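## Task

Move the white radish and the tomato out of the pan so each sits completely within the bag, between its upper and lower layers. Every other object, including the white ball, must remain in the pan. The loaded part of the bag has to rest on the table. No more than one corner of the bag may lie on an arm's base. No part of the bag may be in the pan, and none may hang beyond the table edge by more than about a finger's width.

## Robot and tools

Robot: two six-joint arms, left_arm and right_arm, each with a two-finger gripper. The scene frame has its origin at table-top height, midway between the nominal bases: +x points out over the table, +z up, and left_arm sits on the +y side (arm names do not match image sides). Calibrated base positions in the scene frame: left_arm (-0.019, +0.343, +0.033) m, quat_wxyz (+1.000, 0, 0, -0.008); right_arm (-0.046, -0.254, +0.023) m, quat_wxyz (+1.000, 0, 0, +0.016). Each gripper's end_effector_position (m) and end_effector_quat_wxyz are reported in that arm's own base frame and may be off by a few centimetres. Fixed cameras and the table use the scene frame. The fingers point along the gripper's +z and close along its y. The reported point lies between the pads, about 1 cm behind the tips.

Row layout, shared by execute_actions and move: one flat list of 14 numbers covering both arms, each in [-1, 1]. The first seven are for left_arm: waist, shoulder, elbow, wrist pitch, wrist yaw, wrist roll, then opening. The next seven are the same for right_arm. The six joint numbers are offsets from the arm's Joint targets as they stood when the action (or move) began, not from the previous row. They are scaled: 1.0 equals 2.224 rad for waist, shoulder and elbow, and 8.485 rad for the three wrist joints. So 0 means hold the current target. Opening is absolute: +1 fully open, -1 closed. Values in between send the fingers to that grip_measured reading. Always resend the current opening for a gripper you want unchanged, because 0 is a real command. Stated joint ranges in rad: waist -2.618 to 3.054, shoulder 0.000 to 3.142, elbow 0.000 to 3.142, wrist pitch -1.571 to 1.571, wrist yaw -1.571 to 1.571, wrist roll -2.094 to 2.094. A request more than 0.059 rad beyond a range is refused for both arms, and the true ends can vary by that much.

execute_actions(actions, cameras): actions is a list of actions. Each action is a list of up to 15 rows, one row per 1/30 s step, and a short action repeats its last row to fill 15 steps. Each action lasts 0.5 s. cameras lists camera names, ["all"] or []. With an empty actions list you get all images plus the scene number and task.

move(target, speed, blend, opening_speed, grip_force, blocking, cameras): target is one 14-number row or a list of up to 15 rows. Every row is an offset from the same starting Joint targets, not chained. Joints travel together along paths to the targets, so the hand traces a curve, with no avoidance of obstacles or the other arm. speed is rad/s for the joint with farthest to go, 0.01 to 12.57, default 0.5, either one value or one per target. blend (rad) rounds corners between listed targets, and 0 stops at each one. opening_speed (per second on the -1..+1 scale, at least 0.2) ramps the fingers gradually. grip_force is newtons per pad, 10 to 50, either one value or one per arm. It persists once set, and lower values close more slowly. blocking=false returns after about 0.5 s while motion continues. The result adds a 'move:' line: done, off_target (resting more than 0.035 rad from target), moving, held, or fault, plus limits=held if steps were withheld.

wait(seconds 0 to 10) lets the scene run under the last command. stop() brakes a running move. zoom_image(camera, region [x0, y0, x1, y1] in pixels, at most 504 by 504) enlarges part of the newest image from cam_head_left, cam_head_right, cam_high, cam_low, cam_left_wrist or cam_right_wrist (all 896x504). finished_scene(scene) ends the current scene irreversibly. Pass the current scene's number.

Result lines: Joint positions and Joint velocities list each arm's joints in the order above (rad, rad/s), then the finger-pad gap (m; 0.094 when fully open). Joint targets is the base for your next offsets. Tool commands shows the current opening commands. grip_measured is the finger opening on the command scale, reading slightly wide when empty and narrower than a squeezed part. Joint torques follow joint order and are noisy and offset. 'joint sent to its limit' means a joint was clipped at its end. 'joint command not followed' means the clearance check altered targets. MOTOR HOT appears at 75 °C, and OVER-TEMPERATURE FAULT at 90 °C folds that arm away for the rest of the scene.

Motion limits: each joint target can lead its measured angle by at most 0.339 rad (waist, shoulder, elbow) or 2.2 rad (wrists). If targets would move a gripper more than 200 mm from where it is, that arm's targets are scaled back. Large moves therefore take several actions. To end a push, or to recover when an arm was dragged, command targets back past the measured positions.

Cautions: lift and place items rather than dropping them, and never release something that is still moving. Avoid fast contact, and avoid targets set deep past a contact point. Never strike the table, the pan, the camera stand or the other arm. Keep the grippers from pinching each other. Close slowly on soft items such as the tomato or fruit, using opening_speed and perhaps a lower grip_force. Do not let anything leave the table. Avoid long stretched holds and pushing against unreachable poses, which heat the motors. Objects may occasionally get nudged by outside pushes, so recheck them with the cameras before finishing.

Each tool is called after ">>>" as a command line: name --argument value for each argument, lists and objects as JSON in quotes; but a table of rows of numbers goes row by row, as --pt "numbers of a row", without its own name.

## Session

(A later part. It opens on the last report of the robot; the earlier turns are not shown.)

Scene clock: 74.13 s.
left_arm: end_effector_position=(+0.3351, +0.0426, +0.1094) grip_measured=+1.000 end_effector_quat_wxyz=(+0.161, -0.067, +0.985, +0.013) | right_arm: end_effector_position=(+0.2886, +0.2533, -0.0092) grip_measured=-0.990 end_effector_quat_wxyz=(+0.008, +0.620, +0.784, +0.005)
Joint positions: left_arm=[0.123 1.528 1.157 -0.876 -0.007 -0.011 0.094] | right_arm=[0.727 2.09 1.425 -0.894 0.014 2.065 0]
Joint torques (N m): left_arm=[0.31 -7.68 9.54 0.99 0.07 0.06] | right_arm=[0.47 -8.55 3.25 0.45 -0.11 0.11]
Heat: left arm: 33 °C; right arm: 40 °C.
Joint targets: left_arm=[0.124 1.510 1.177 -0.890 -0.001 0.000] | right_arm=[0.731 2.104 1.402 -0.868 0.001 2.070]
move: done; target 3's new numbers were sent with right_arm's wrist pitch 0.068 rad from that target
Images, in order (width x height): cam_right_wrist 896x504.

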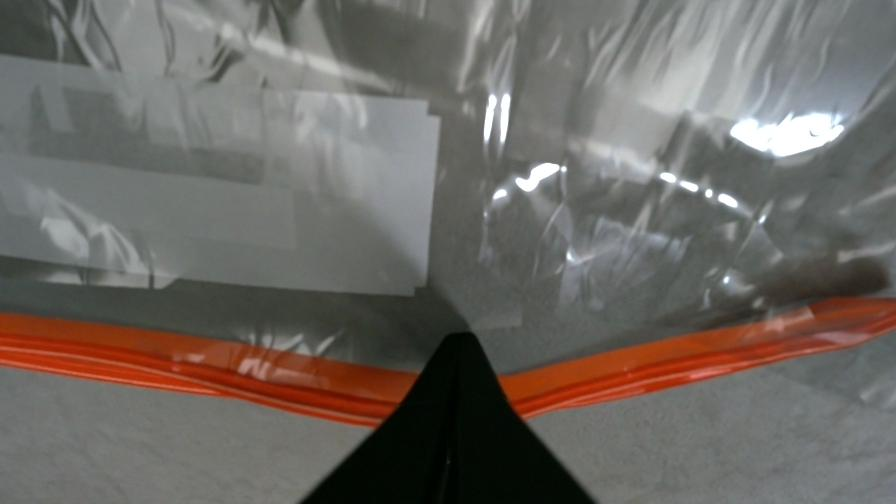

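>>> move --target '[0,0,0,0,0,0,1,0,-0.0311,0.0475,-0.0207,0,0,-1]' --speed 0.12 --cameras '["cam_right_wrist"]'

Scene clock: 77.07 s.
left_arm: end_effector_position=(+0.3351, +0.0426, +0.1094) grip_measured=+1.000 end_effector_quat_wxyz=(+0.161, -0.067, +0.985, +0.013) | right_arm: end_effector_position=(+0.2768, +0.2440, +0.0048) grip_measured=-0.991 end_effector_quat_wxyz=(-0.002, +0.620, +0.784, -0.036)
Joint positions: left_arm=[0.123 1.528 1.157 -0.876 -0.007 -0.011 0.094] | right_arm=[0.727 2.09 1.483 -1.034 0.009 2.065 0]
Joint torques (N m): left_arm=[0.31 -7.69 9.54 1 0.07 0.06] | right_arm=[0.46 -14.58 7.76 -0.13 -0.06 0.1]
Heat: left arm: 33 °C; right arm: 41 °C.
Joint targets: left_arm=[0.124 1.510 1.177 -0.890 -0.001 0.000] | right_arm=[0.731 2.035 1.507 -1.044 0.001 2.070]
move: off_target (right_arm); right_arm: the shoulder is farthest, 0.055 rad from its target
Images, in order (width x height): cam_right_wrist 896x504.

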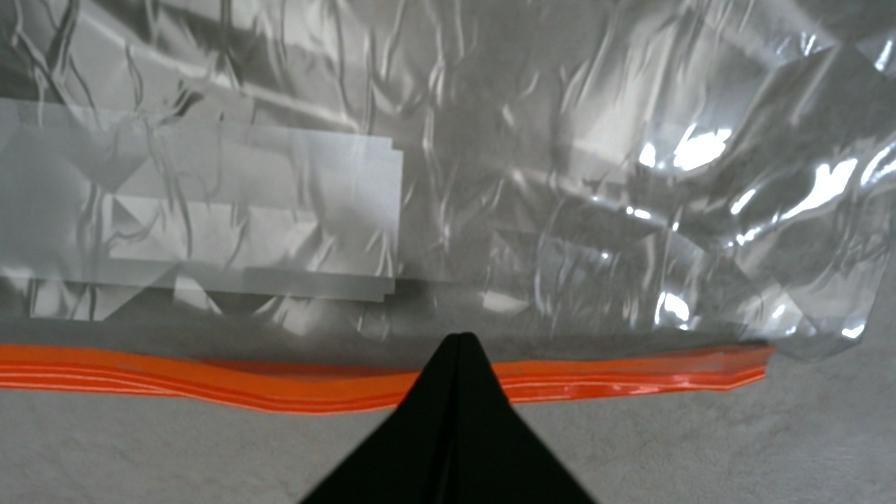

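>>> move --target '[0,0,0,0,0,0,1,0,-0.0122,0.0376,-0.0129,0,0,-1]' --speed 0.15 --cameras '["cam_right_wrist","cam_low","cam_head_left"]'

Scene clock: 78.73 s.
left_arm: end_effector_position=(+0.3351, +0.0426, +0.1094) grip_measured=+1.000 end_effector_quat_wxyz=(+0.161, -0.067, +0.985, +0.013) | right_arm: end_effector_position=(+0.2792, +0.2461, +0.0371) grip_measured=-0.991 end_effector_quat_wxyz=(-0.001, +0.620, +0.784, -0.032)
Joint positions: left_arm=[0.123 1.528 1.157 -0.876 -0.007 -0.011 0.094] | right_arm=[0.727 2.057 1.567 -1.144 0.009 2.065 0]
Joint torques (N m): left_arm=[0.32 -7.66 9.57 1 0.07 0.06] | right_arm=[0.46 -13.98 7.97 -0.04 -0.07 0.11]
Heat: left arm: 33 °C; right arm: 42 °C.
Joint targets: left_arm=[0.124 1.510 1.177 -0.890 -0.001 0.000] | right_arm=[0.731 2.008 1.591 -1.153 0.001 2.070]
move: off_target (right_arm); right_arm: the shoulder is farthest, 0.049 rad from its target
Images, in order (width x height): cam_head_left 896x504, cam_low 896x504, cam_right_wrist 896x504.

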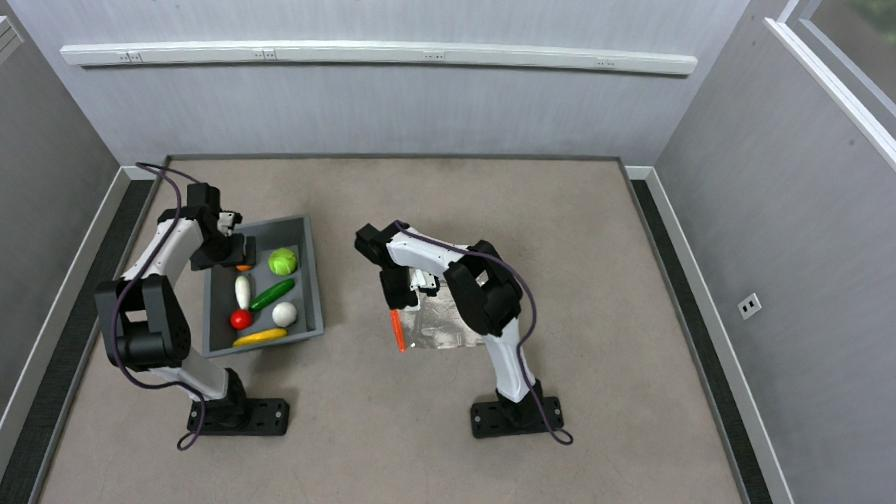

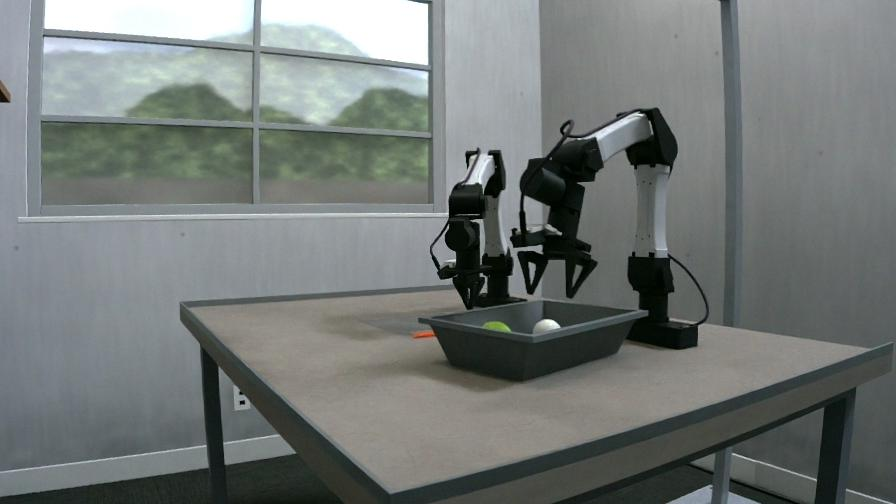

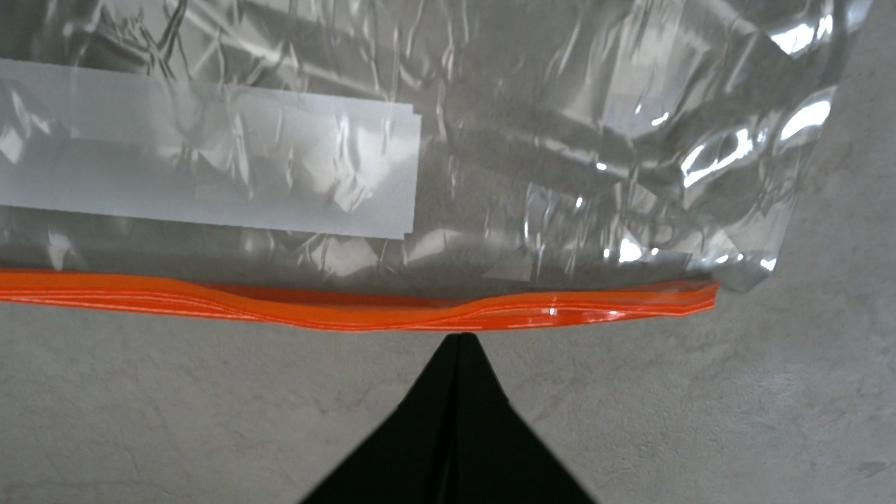

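>>> move --target '[0,0,0,0,0,0,1,-0.0139,0.0637,0.0783,-0.0039,0,-0.1685,-0.2]' --speed 0.6 --opening_speed 0.8 --cameras '["cam_right_wrist"]'

Scene clock: 83.03 s.
left_arm: end_effector_position=(+0.3351, +0.0426, +0.1094) grip_measured=+1.000 end_effector_quat_wxyz=(+0.161, -0.067, +0.985, +0.013) | right_arm: end_effector_position=(+0.3118, +0.2645, +0.0502) grip_measured=-0.201 end_effector_quat_wxyz=(+0.001, -0.030, +1.000, -0.004)
Joint positions: left_arm=[0.123 1.528 1.157 -0.876 -0.007 -0.011 0.094] | right_arm=[0.707 2.133 1.738 -1.18 0.008 0.648 0.038]
Joint torques (N m): left_arm=[0.31 -7.66 9.54 0.99 0.06 0.05] | right_arm=[-0.61 -9.05 8.54 0.19 -0.06 -0.03]
Heat: left arm: 34 °C; right arm: 42 °C.
Joint targets: left_arm=[0.124 1.510 1.177 -0.890 -0.001 0.000] | right_arm=[0.700 2.150 1.766 -1.187 0.001 0.640]
move: done
Images, in order (width x height): cam_right_wrist 896x504.

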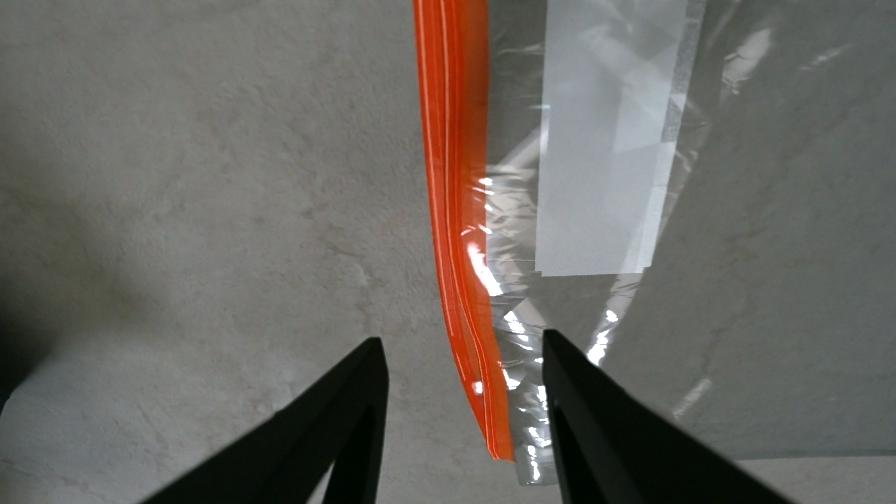

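>>> zoom_image --camera "cam_right_wrist" --region '[380, 80, 560, 380]'

Scaled by 1.680 from the camera's 896x504 image, which has a finer 1280x720 frame.

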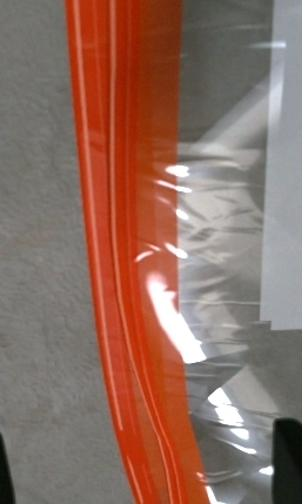

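>>> move --pt "0 0 0 0 0 0 1 -0.0067 0.0144 -0.0692 0.0220 0 0 -0.4" --pt "0 0 0 0 0 0 1 -0.0067 0.0234 -0.0827 0.0278 0 0 -0.4" --speed '[0.3,0.1]' --opening_speed 0.8 --cameras '["cam_right_wrist"]'

Scene clock: 85.93 s.
left_arm: end_effector_position=(+0.3351, +0.0426, +0.1094) grip_measured=+1.000 end_effector_quat_wxyz=(+0.161, -0.067, +0.985, +0.013) | right_arm: end_effector_position=(+0.3162, +0.2598, -0.0078) grip_measured=-0.399 end_effector_quat_wxyz=(+0.004, -0.022, +1.000, -0.002)
Joint positions: left_arm=[0.123 1.528 1.157 -0.876 -0.007 -0.011 0.094] | right_arm=[0.691 2.186 1.585 -0.967 0.008 0.647 0.028]
Joint torques (N m): left_arm=[0.32 -7.68 9.58 0.99 0.09 0.06] | right_arm=[-0.53 -9.26 5.3 0.43 -0.06 -0.03]
Heat: left arm: 34 °C; right arm: 42 °C.
Joint targets: left_arm=[0.124 1.510 1.177 -0.890 -0.001 0.000] | right_arm=[0.686 2.202 1.581 -0.951 0.001 0.640]
move: done
Images, in order (width x height): cam_right_wrist 896x504.

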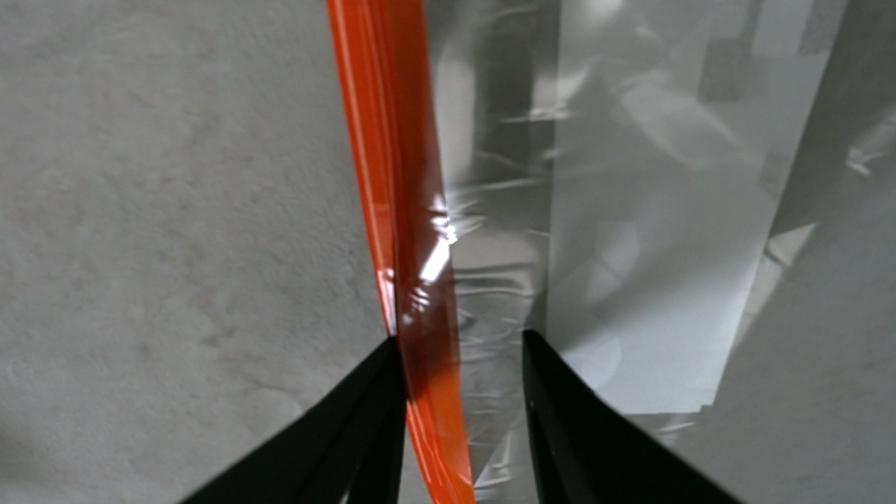

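>>> move --pt "0 0 0 0 0 0 1 0 0 0 0 0 0 -1" --pt "0 0 0 0 0 0 1 0 -0.0130 0.0310 -0.0140 0 0 -1" --speed 0.12 --opening_speed 0.4 --cameras '["cam_right_wrist"]'

Scene clock: 89.43 s.
left_arm: end_effector_position=(+0.3351, +0.0426, +0.1094) grip_measured=+1.000 end_effector_quat_wxyz=(+0.161, -0.067, +0.985, +0.013) | right_arm: end_effector_position=(+0.3082, +0.2532, +0.0020) grip_measured=-0.989 end_effector_quat_wxyz=(-0.018, -0.022, +0.999, -0.019)
Joint positions: left_arm=[0.123 1.528 1.157 -0.876 -0.007 -0.011 0.094] | right_arm=[0.691 2.186 1.625 -1.062 0.008 0.647 0.001]
Joint torques (N m): left_arm=[0.34 -7.64 9.57 1 0.08 0.06] | right_arm=[-0.54 -11.79 8.08 0.12 -0.06 -0.02]
Heat: left arm: 34 °C; right arm: 43 °C.
Joint targets: left_arm=[0.124 1.510 1.177 -0.890 -0.001 0.000] | right_arm=[0.686 2.173 1.650 -1.069 0.001 0.640]
move: done
Images, in order (width x height): cam_right_wrist 896x504.

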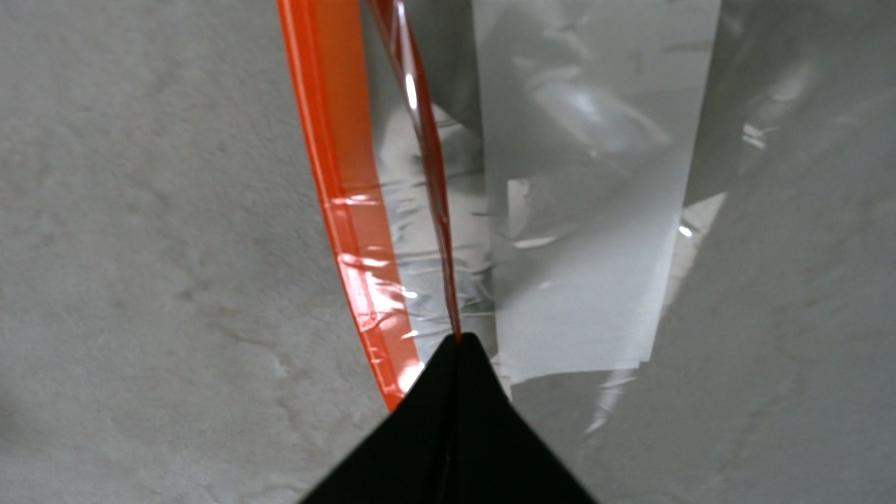

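>>> move --target '[0,0,0,0,0,0,1,0,-0.0426,0.0561,-0.0234,0,0.0589,-1]' --speed 0.2 --cameras '["all"]'

Scene clock: 93.20 s.
left_arm: end_effector_position=(+0.3351, +0.0426, +0.1094) grip_measured=+1.000 end_effector_quat_wxyz=(+0.161, -0.067, +0.985, +0.013) | right_arm: end_effector_position=(+0.3033, +0.2491, +0.0540) grip_measured=-0.989 end_effector_quat_wxyz=(-0.019, +0.218, +0.975, -0.031)
Joint positions: left_arm=[0.123 1.528 1.157 -0.876 -0.007 -0.011 0.094] | right_arm=[0.691 2.131 1.749 -1.26 0.008 1.131 0.001]
Joint torques (N m): left_arm=[0.31 -7.68 9.54 0.98 0.07 0.05] | right_arm=[-0.55 -15.09 8.25 0.04 -0.05 0.16]
Heat: left arm: 34 °C; right arm: 44 °C.
Joint targets: left_arm=[0.124 1.510 1.177 -0.890 -0.001 0.000] | right_arm=[0.686 2.078 1.775 -1.268 0.001 1.140]
move: off_target (right_arm); right_arm: the shoulder is farthest, 0.053 rad from its target

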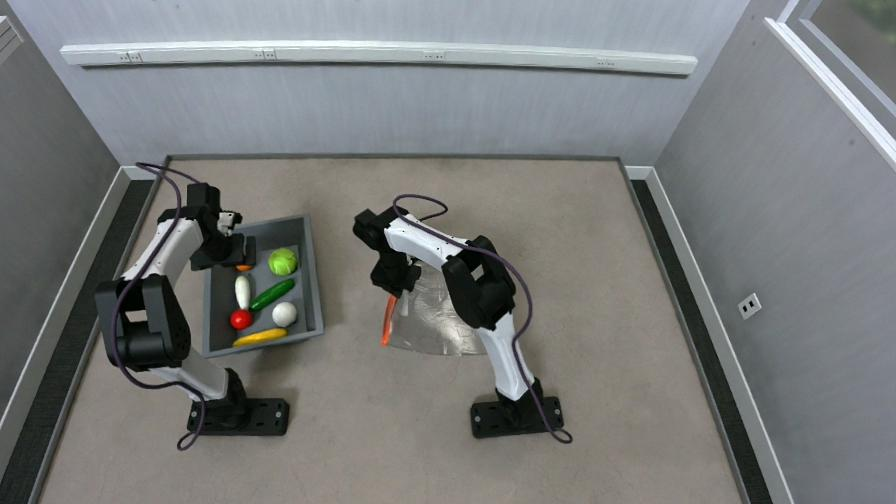

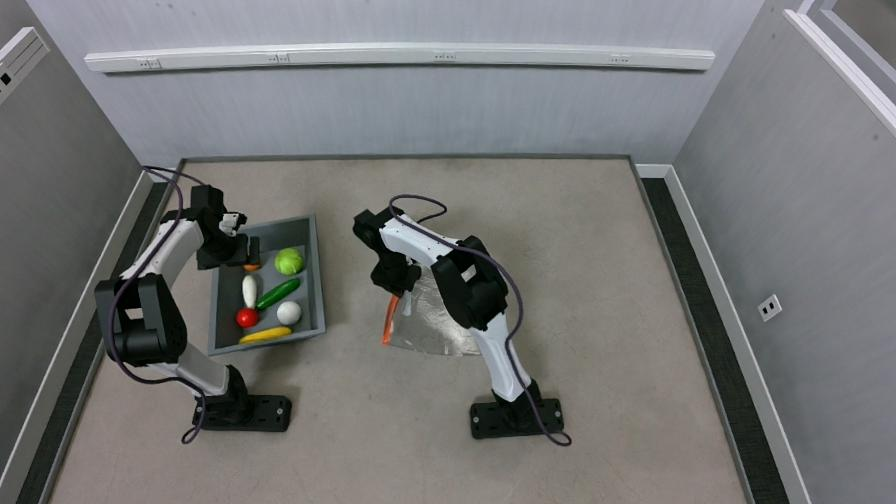

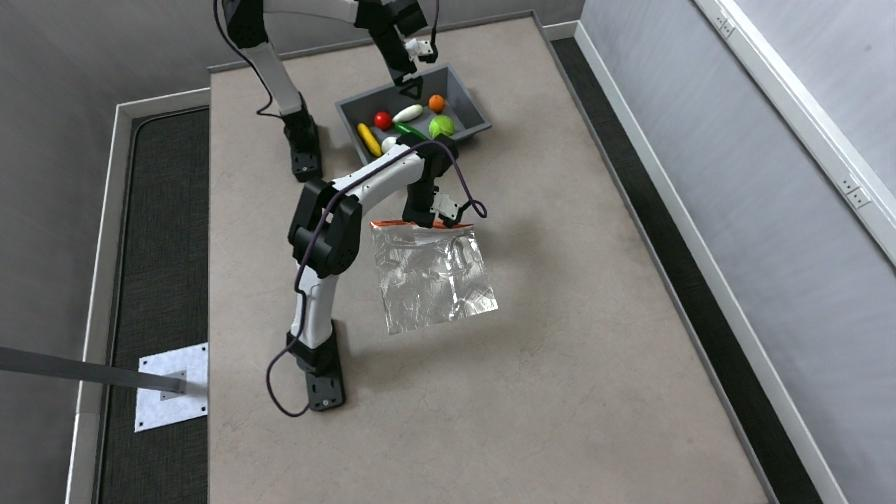

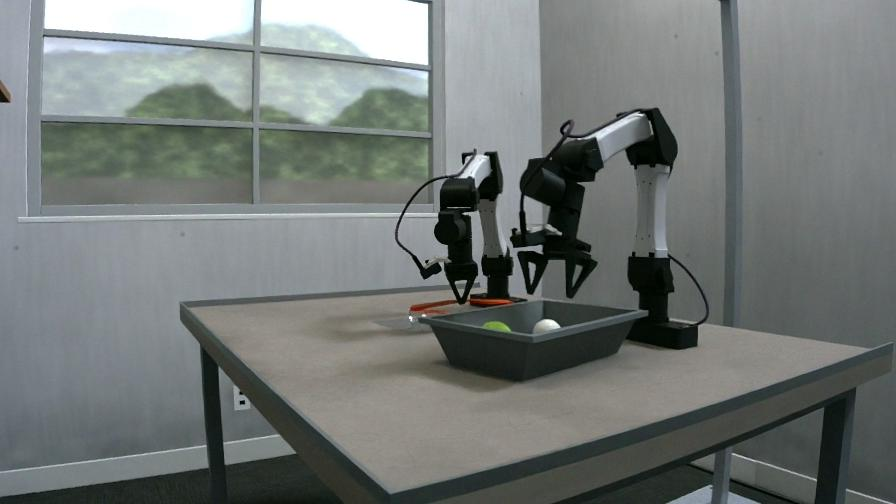

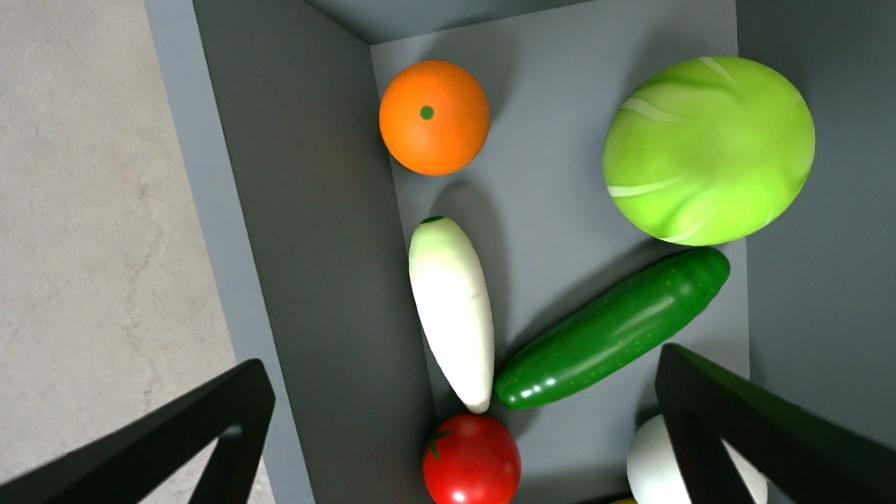

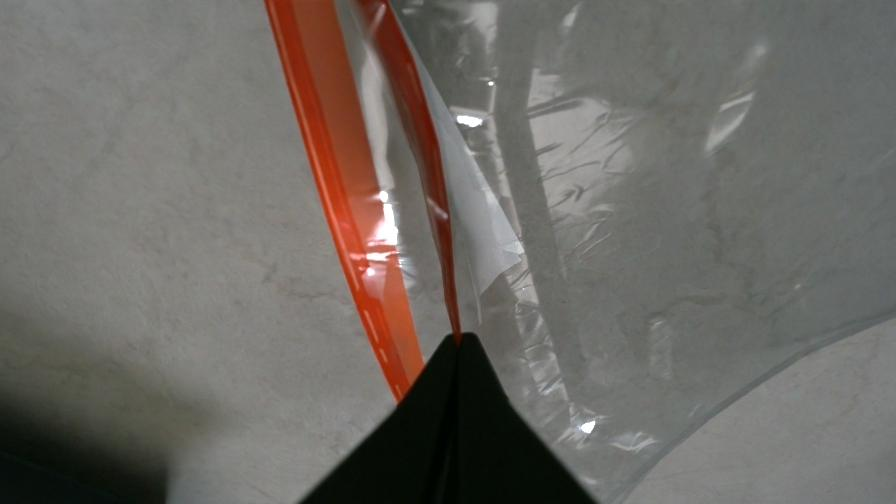

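>>> zoom_image --camera "cam_low" --region '[370, 230, 550, 350]'

>>> zoom_image --camera "cam_high" --region '[330, 60, 530, 340]'

Scaled by 2.800 from the camera's 896x504 image, which has a finer 1280x720 frame.

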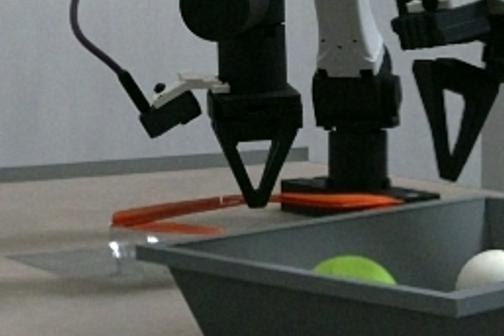

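Scaled by 1.800 from the camera's 896x504 image, which has a finer 1280x720 frame.

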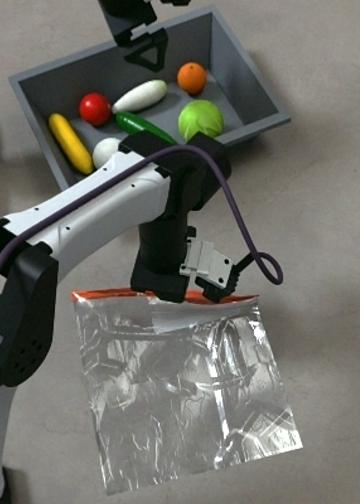

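>>> move --target '[0.0076,0.1219,0.1037,-0.0363,0,-0.0318,0.1,0,-0.0086,0.058,-0.0174,0,0.0354,-1]' --speed 0.3 --cameras '["all"]'

Scene clock: 98.27 s.
left_arm: end_effector_position=(+0.3189, +0.0444, +0.0892) grip_measured=+0.102 end_effector_quat_wxyz=(+0.003, -0.194, +0.981, +0.004) | right_arm: end_effector_position=(+0.3022, +0.2482, +0.0945) grip_measured=-0.989 end_effector_quat_wxyz=(-0.013, +0.361, +0.932, -0.032)
Joint positions: left_arm=[0.134 1.766 1.385 -1.185 -0.007 -0.257 0.052] | right_arm=[0.691 2.111 1.879 -1.407 0.008 1.432 0.001]
Joint torques (N m): left_arm=[0.69 -6.6 9.17 0.28 0.06 -0.15] | right_arm=[-0.54 -14.87 8.28 -0.04 -0.05 0.12]
Heat: left arm: 34 °C; right arm: 47 °C.
Joint targets: left_arm=[0.141 1.781 1.408 -1.198 -0.001 -0.270] | right_arm=[0.686 2.059 1.904 -1.416 0.001 1.440]
move: off_target (right_arm); right_arm: the shoulder is farthest, 0.052 rad from its target

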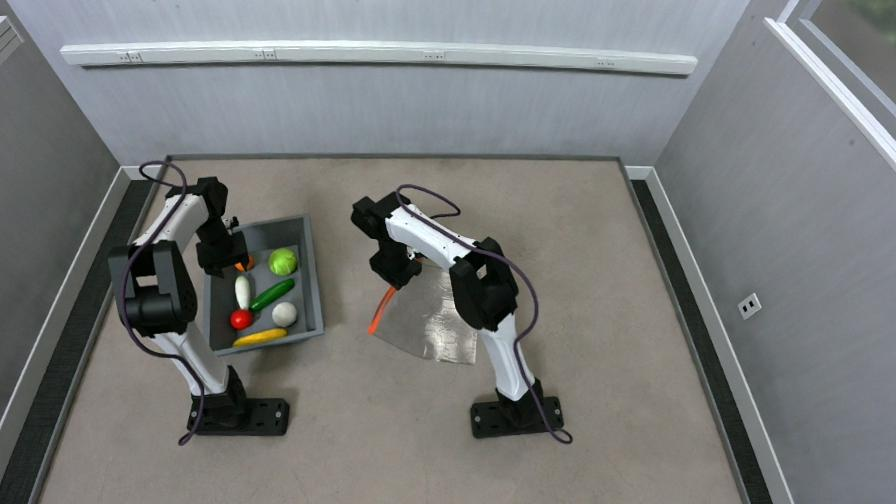

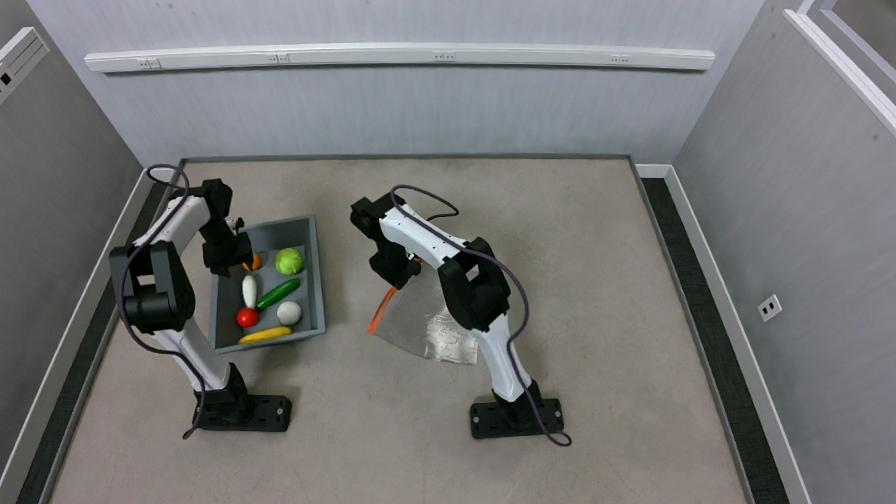

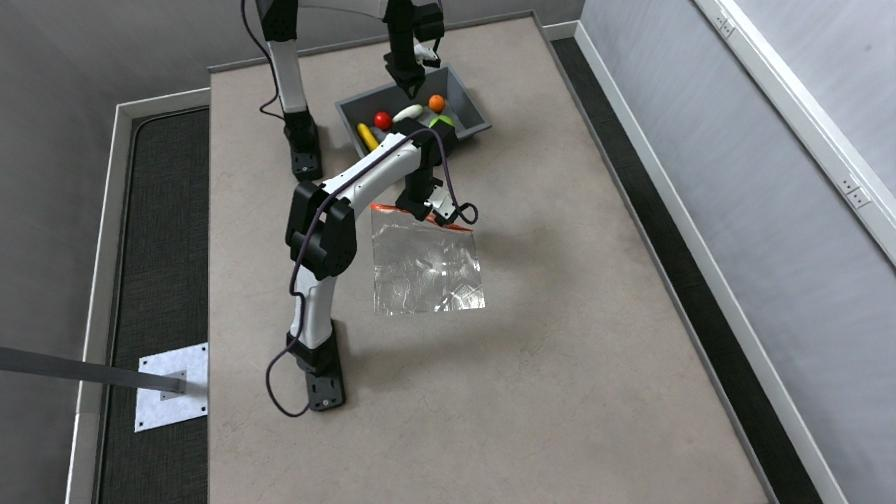

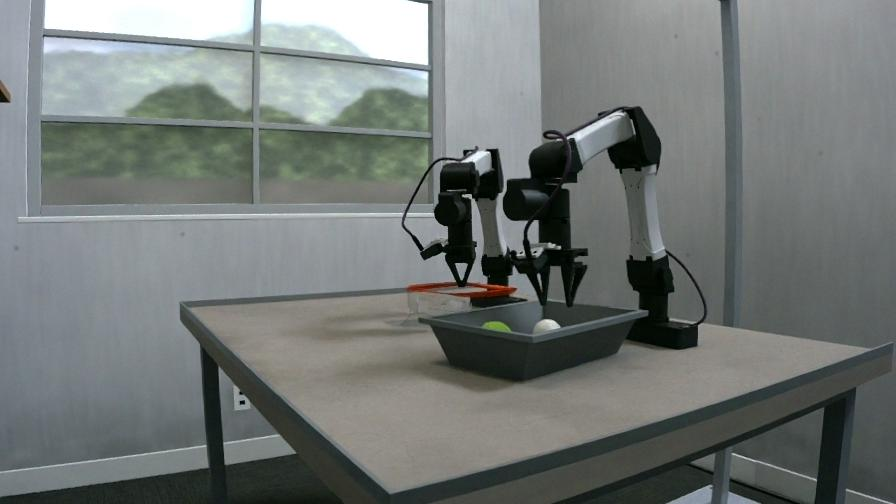

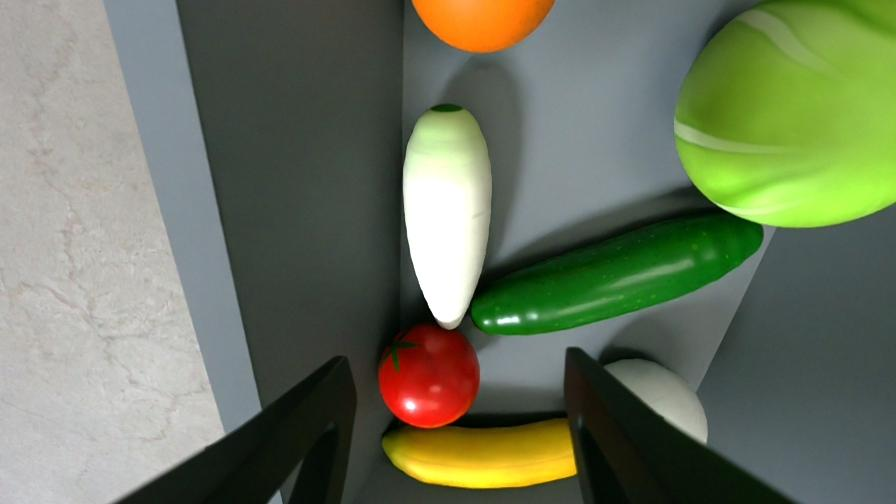

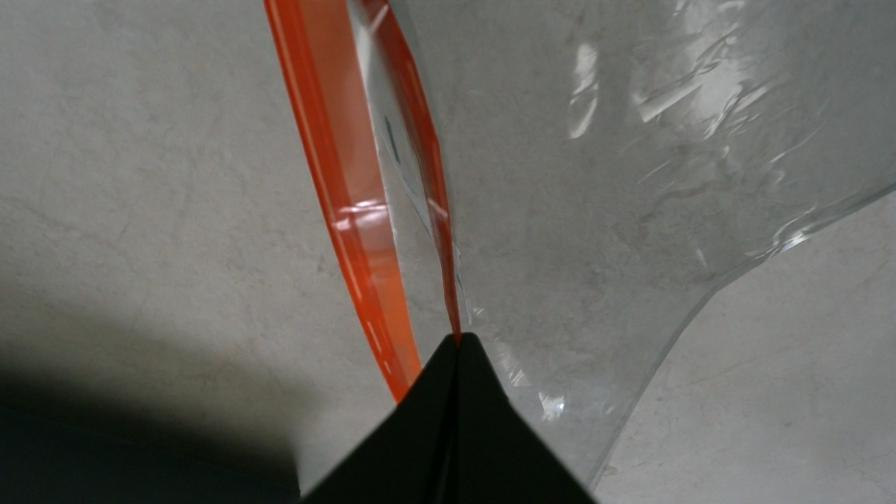

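>>> zoom_image --camera "cam_low" --region '[370, 220, 550, 340]'

>>> zoom_image --camera "cam_right_wrist" --region '[240, 0, 640, 420]'

Scaled by 2.800 from the camera's 896x504 image, which has a finer 1280x720 frame.

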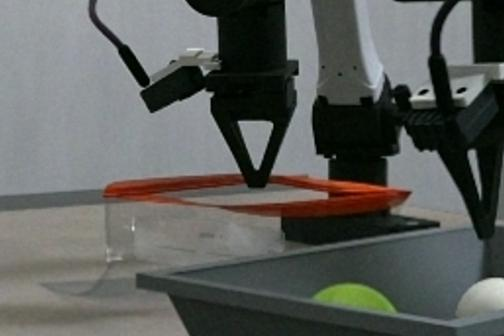

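Scaled by 1.200 from the camera's 896x504 image, which has a finer 1280x720 frame.

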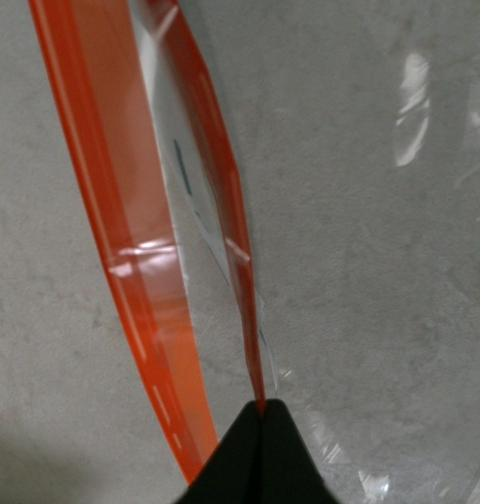

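>>> move --target '[0.0036,0.0370,-0.0792,0.0305,0,0,-0.06,0,0.0324,-0.0670,0.0182,0,0,-1]' --speed 0.2 --cameras '["cam_left_wrist","cam_right_wrist","cam_low"]'

>>> zoom_image --camera "cam_low" --region '[370, 220, 610, 370]'

Scene clock: 101.77 s.
left_arm: end_effector_position=(+0.3281, +0.0482, +0.0295) grip_measured=-0.058 end_effector_quat_wxyz=(+0.008, -0.199, +0.980, +0.003) | right_arm: end_effector_position=(+0.3041, +0.2498, +0.0626) grip_measured=-0.989 end_effector_quat_wxyz=(-0.010, +0.362, +0.932, -0.026)
Joint positions: left_arm=[0.142 1.847 1.242 -0.95 -0.007 -0.258 0.044] | right_arm=[0.691 2.115 1.759 -1.27 0.008 1.433 0.001]
Joint torques (N m): left_arm=[0.73 -7.01 5.64 0.56 0.05 -0.16] | right_arm=[-0.54 -8.91 5.44 0.2 -0.04 0.13]
Heat: left arm: 34 °C; right arm: 46 °C.
Joint targets: left_arm=[0.149 1.863 1.232 -0.939 -0.001 -0.270] | right_arm=[0.686 2.131 1.755 -1.261 0.001 1.440]
move: done
Images, in order (width x height): cam_low 896x504, cam_left_wrist 896x504, cam_right_wrist 896x504.

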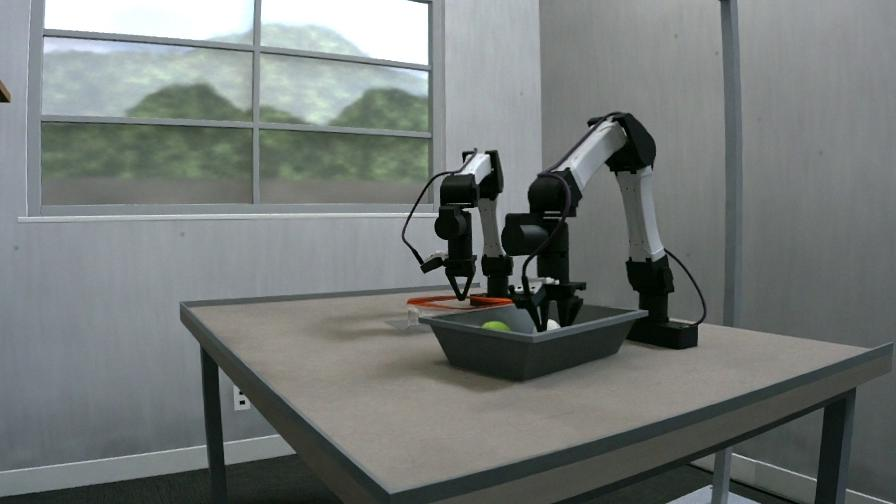

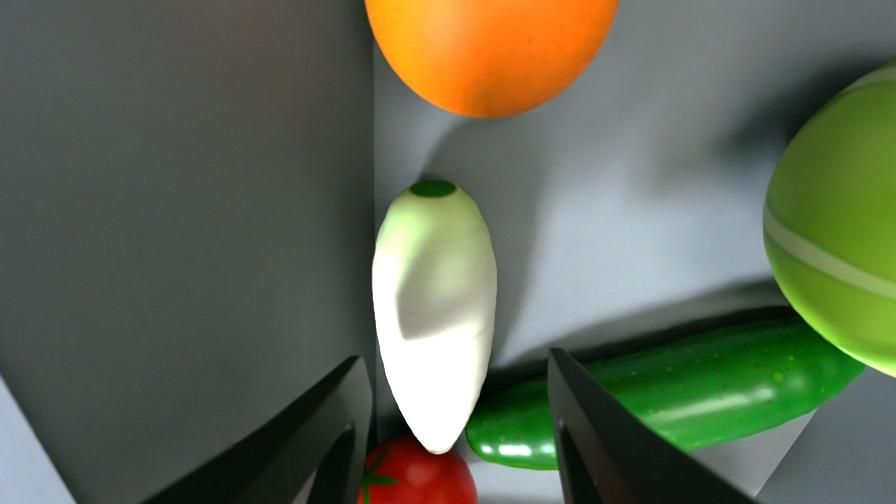

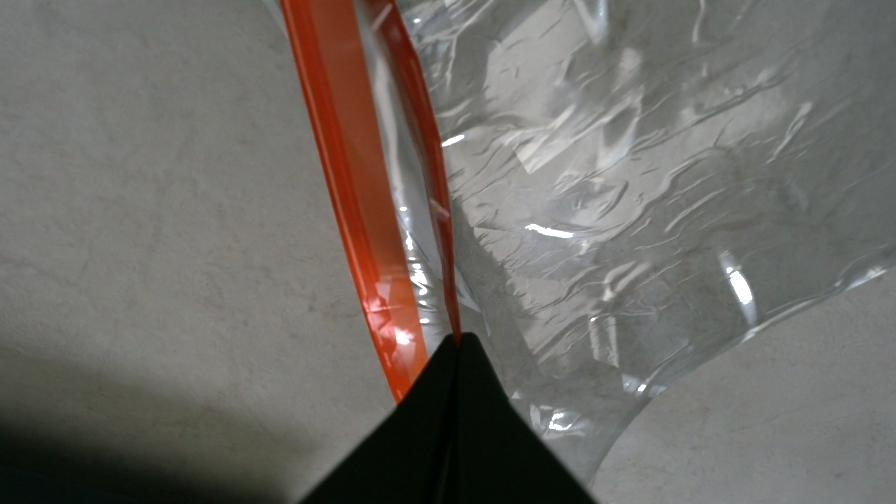

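Scaled by 2.100 from the camera's 896x504 image, which has a finer 1280x720 frame.

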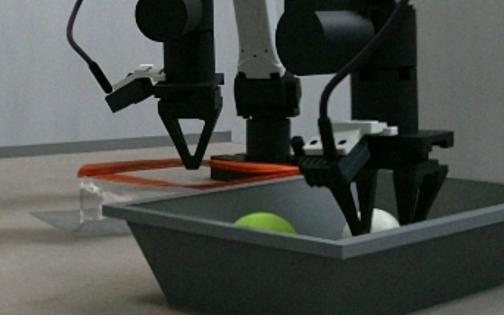

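>>> move --target '[0.0094,0.0175,-0.0357,0.0138,0,0,-0.08,0,0,0,0,0,0,-1]' --speed 0.1 --cameras '["cam_left_wrist"]'

Scene clock: 104.40 s.
left_arm: end_effector_position=(+0.3245, +0.0547, -0.0002) grip_measured=-0.078 end_effector_quat_wxyz=(+0.008, -0.209, +0.978, +0.003) | right_arm: end_effector_position=(+0.3042, +0.2499, +0.0626) grip_measured=-0.989 end_effector_quat_wxyz=(-0.010, +0.362, +0.932, -0.026)
Joint positions: left_arm=[0.163 1.885 1.163 -0.833 -0.007 -0.258 0.043] | right_arm=[0.691 2.115 1.759 -1.27 0.008 1.433 0.001]
Joint torques (N m): left_arm=[0.73 -6.95 5.26 0.55 0.05 -0.15] | right_arm=[-0.54 -8.94 5.42 0.19 -0.04 0.13]
Heat: left arm: 34 °C; right arm: 46 °C.
Joint targets: left_arm=[0.170 1.902 1.152 -0.822 -0.001 -0.270] | right_arm=[0.686 2.131 1.755 -1.261 0.001 1.440]
move: done
Images, in order (width x height): cam_left_wrist 896x504.

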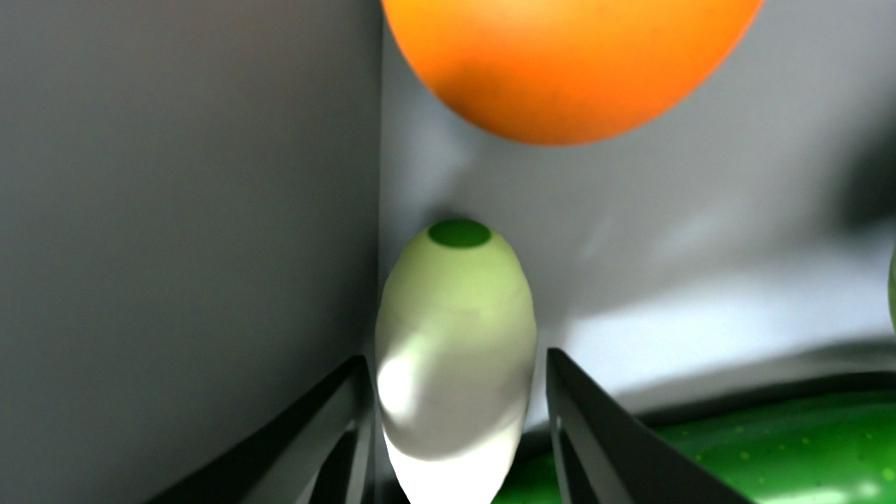

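>>> move --pt "0 0.0038 -0.0070 0.0028 0 0 -0.08 0 0 0 0 0 0 -1" --pt "0 0.0038 -0.0070 0.0028 0 0 -0.5 0 0 0 0 0 0 -1" --speed 0.1 --opening_speed 0.4 --grip_force '[30, 50]' --cameras '["cam_left_wrist"]'

Scene clock: 106.83 s.
left_arm: end_effector_position=(+0.3240, +0.0546, -0.0060) grip_measured=-0.321 end_effector_quat_wxyz=(+0.009, -0.209, +0.978, +0.003) | right_arm: end_effector_position=(+0.3042, +0.2499, +0.0626) grip_measured=-0.989 end_effector_quat_wxyz=(-0.010, +0.362, +0.932, -0.026)
Joint positions: left_arm=[0.163 1.893 1.148 -0.808 -0.007 -0.258 0.032] | right_arm=[0.691 2.115 1.759 -1.27 0.008 1.433 0.001]
Joint torques (N m): left_arm=[0.73 -6.98 5.18 0.56 0.05 -0.15] | right_arm=[-0.53 -8.91 5.44 0.19 -0.04 0.13]
Heat: left arm: 34 °C; right arm: 46 °C.
Joint targets: left_arm=[0.170 1.911 1.137 -0.798 -0.001 -0.270] | right_arm=[0.686 2.131 1.755 -1.261 0.001 1.440]
grip_force (N): 30, 50
move: done
Images, in order (width x height): cam_left_wrist 896x504.

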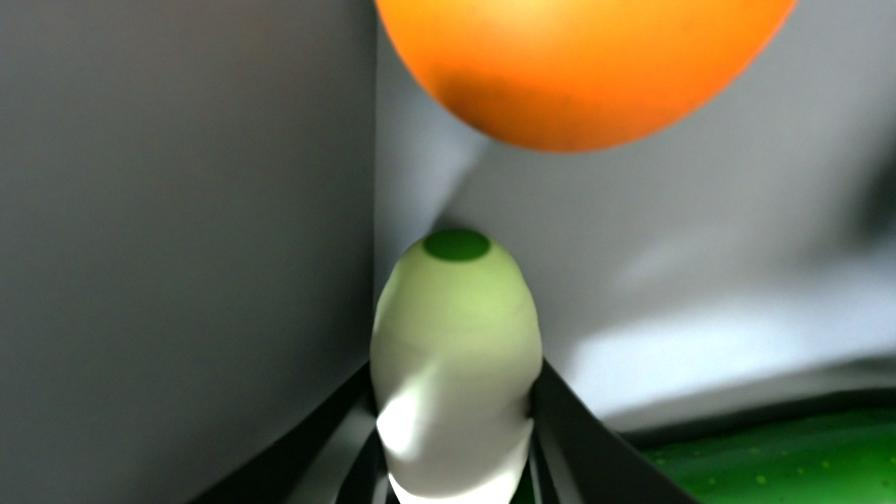

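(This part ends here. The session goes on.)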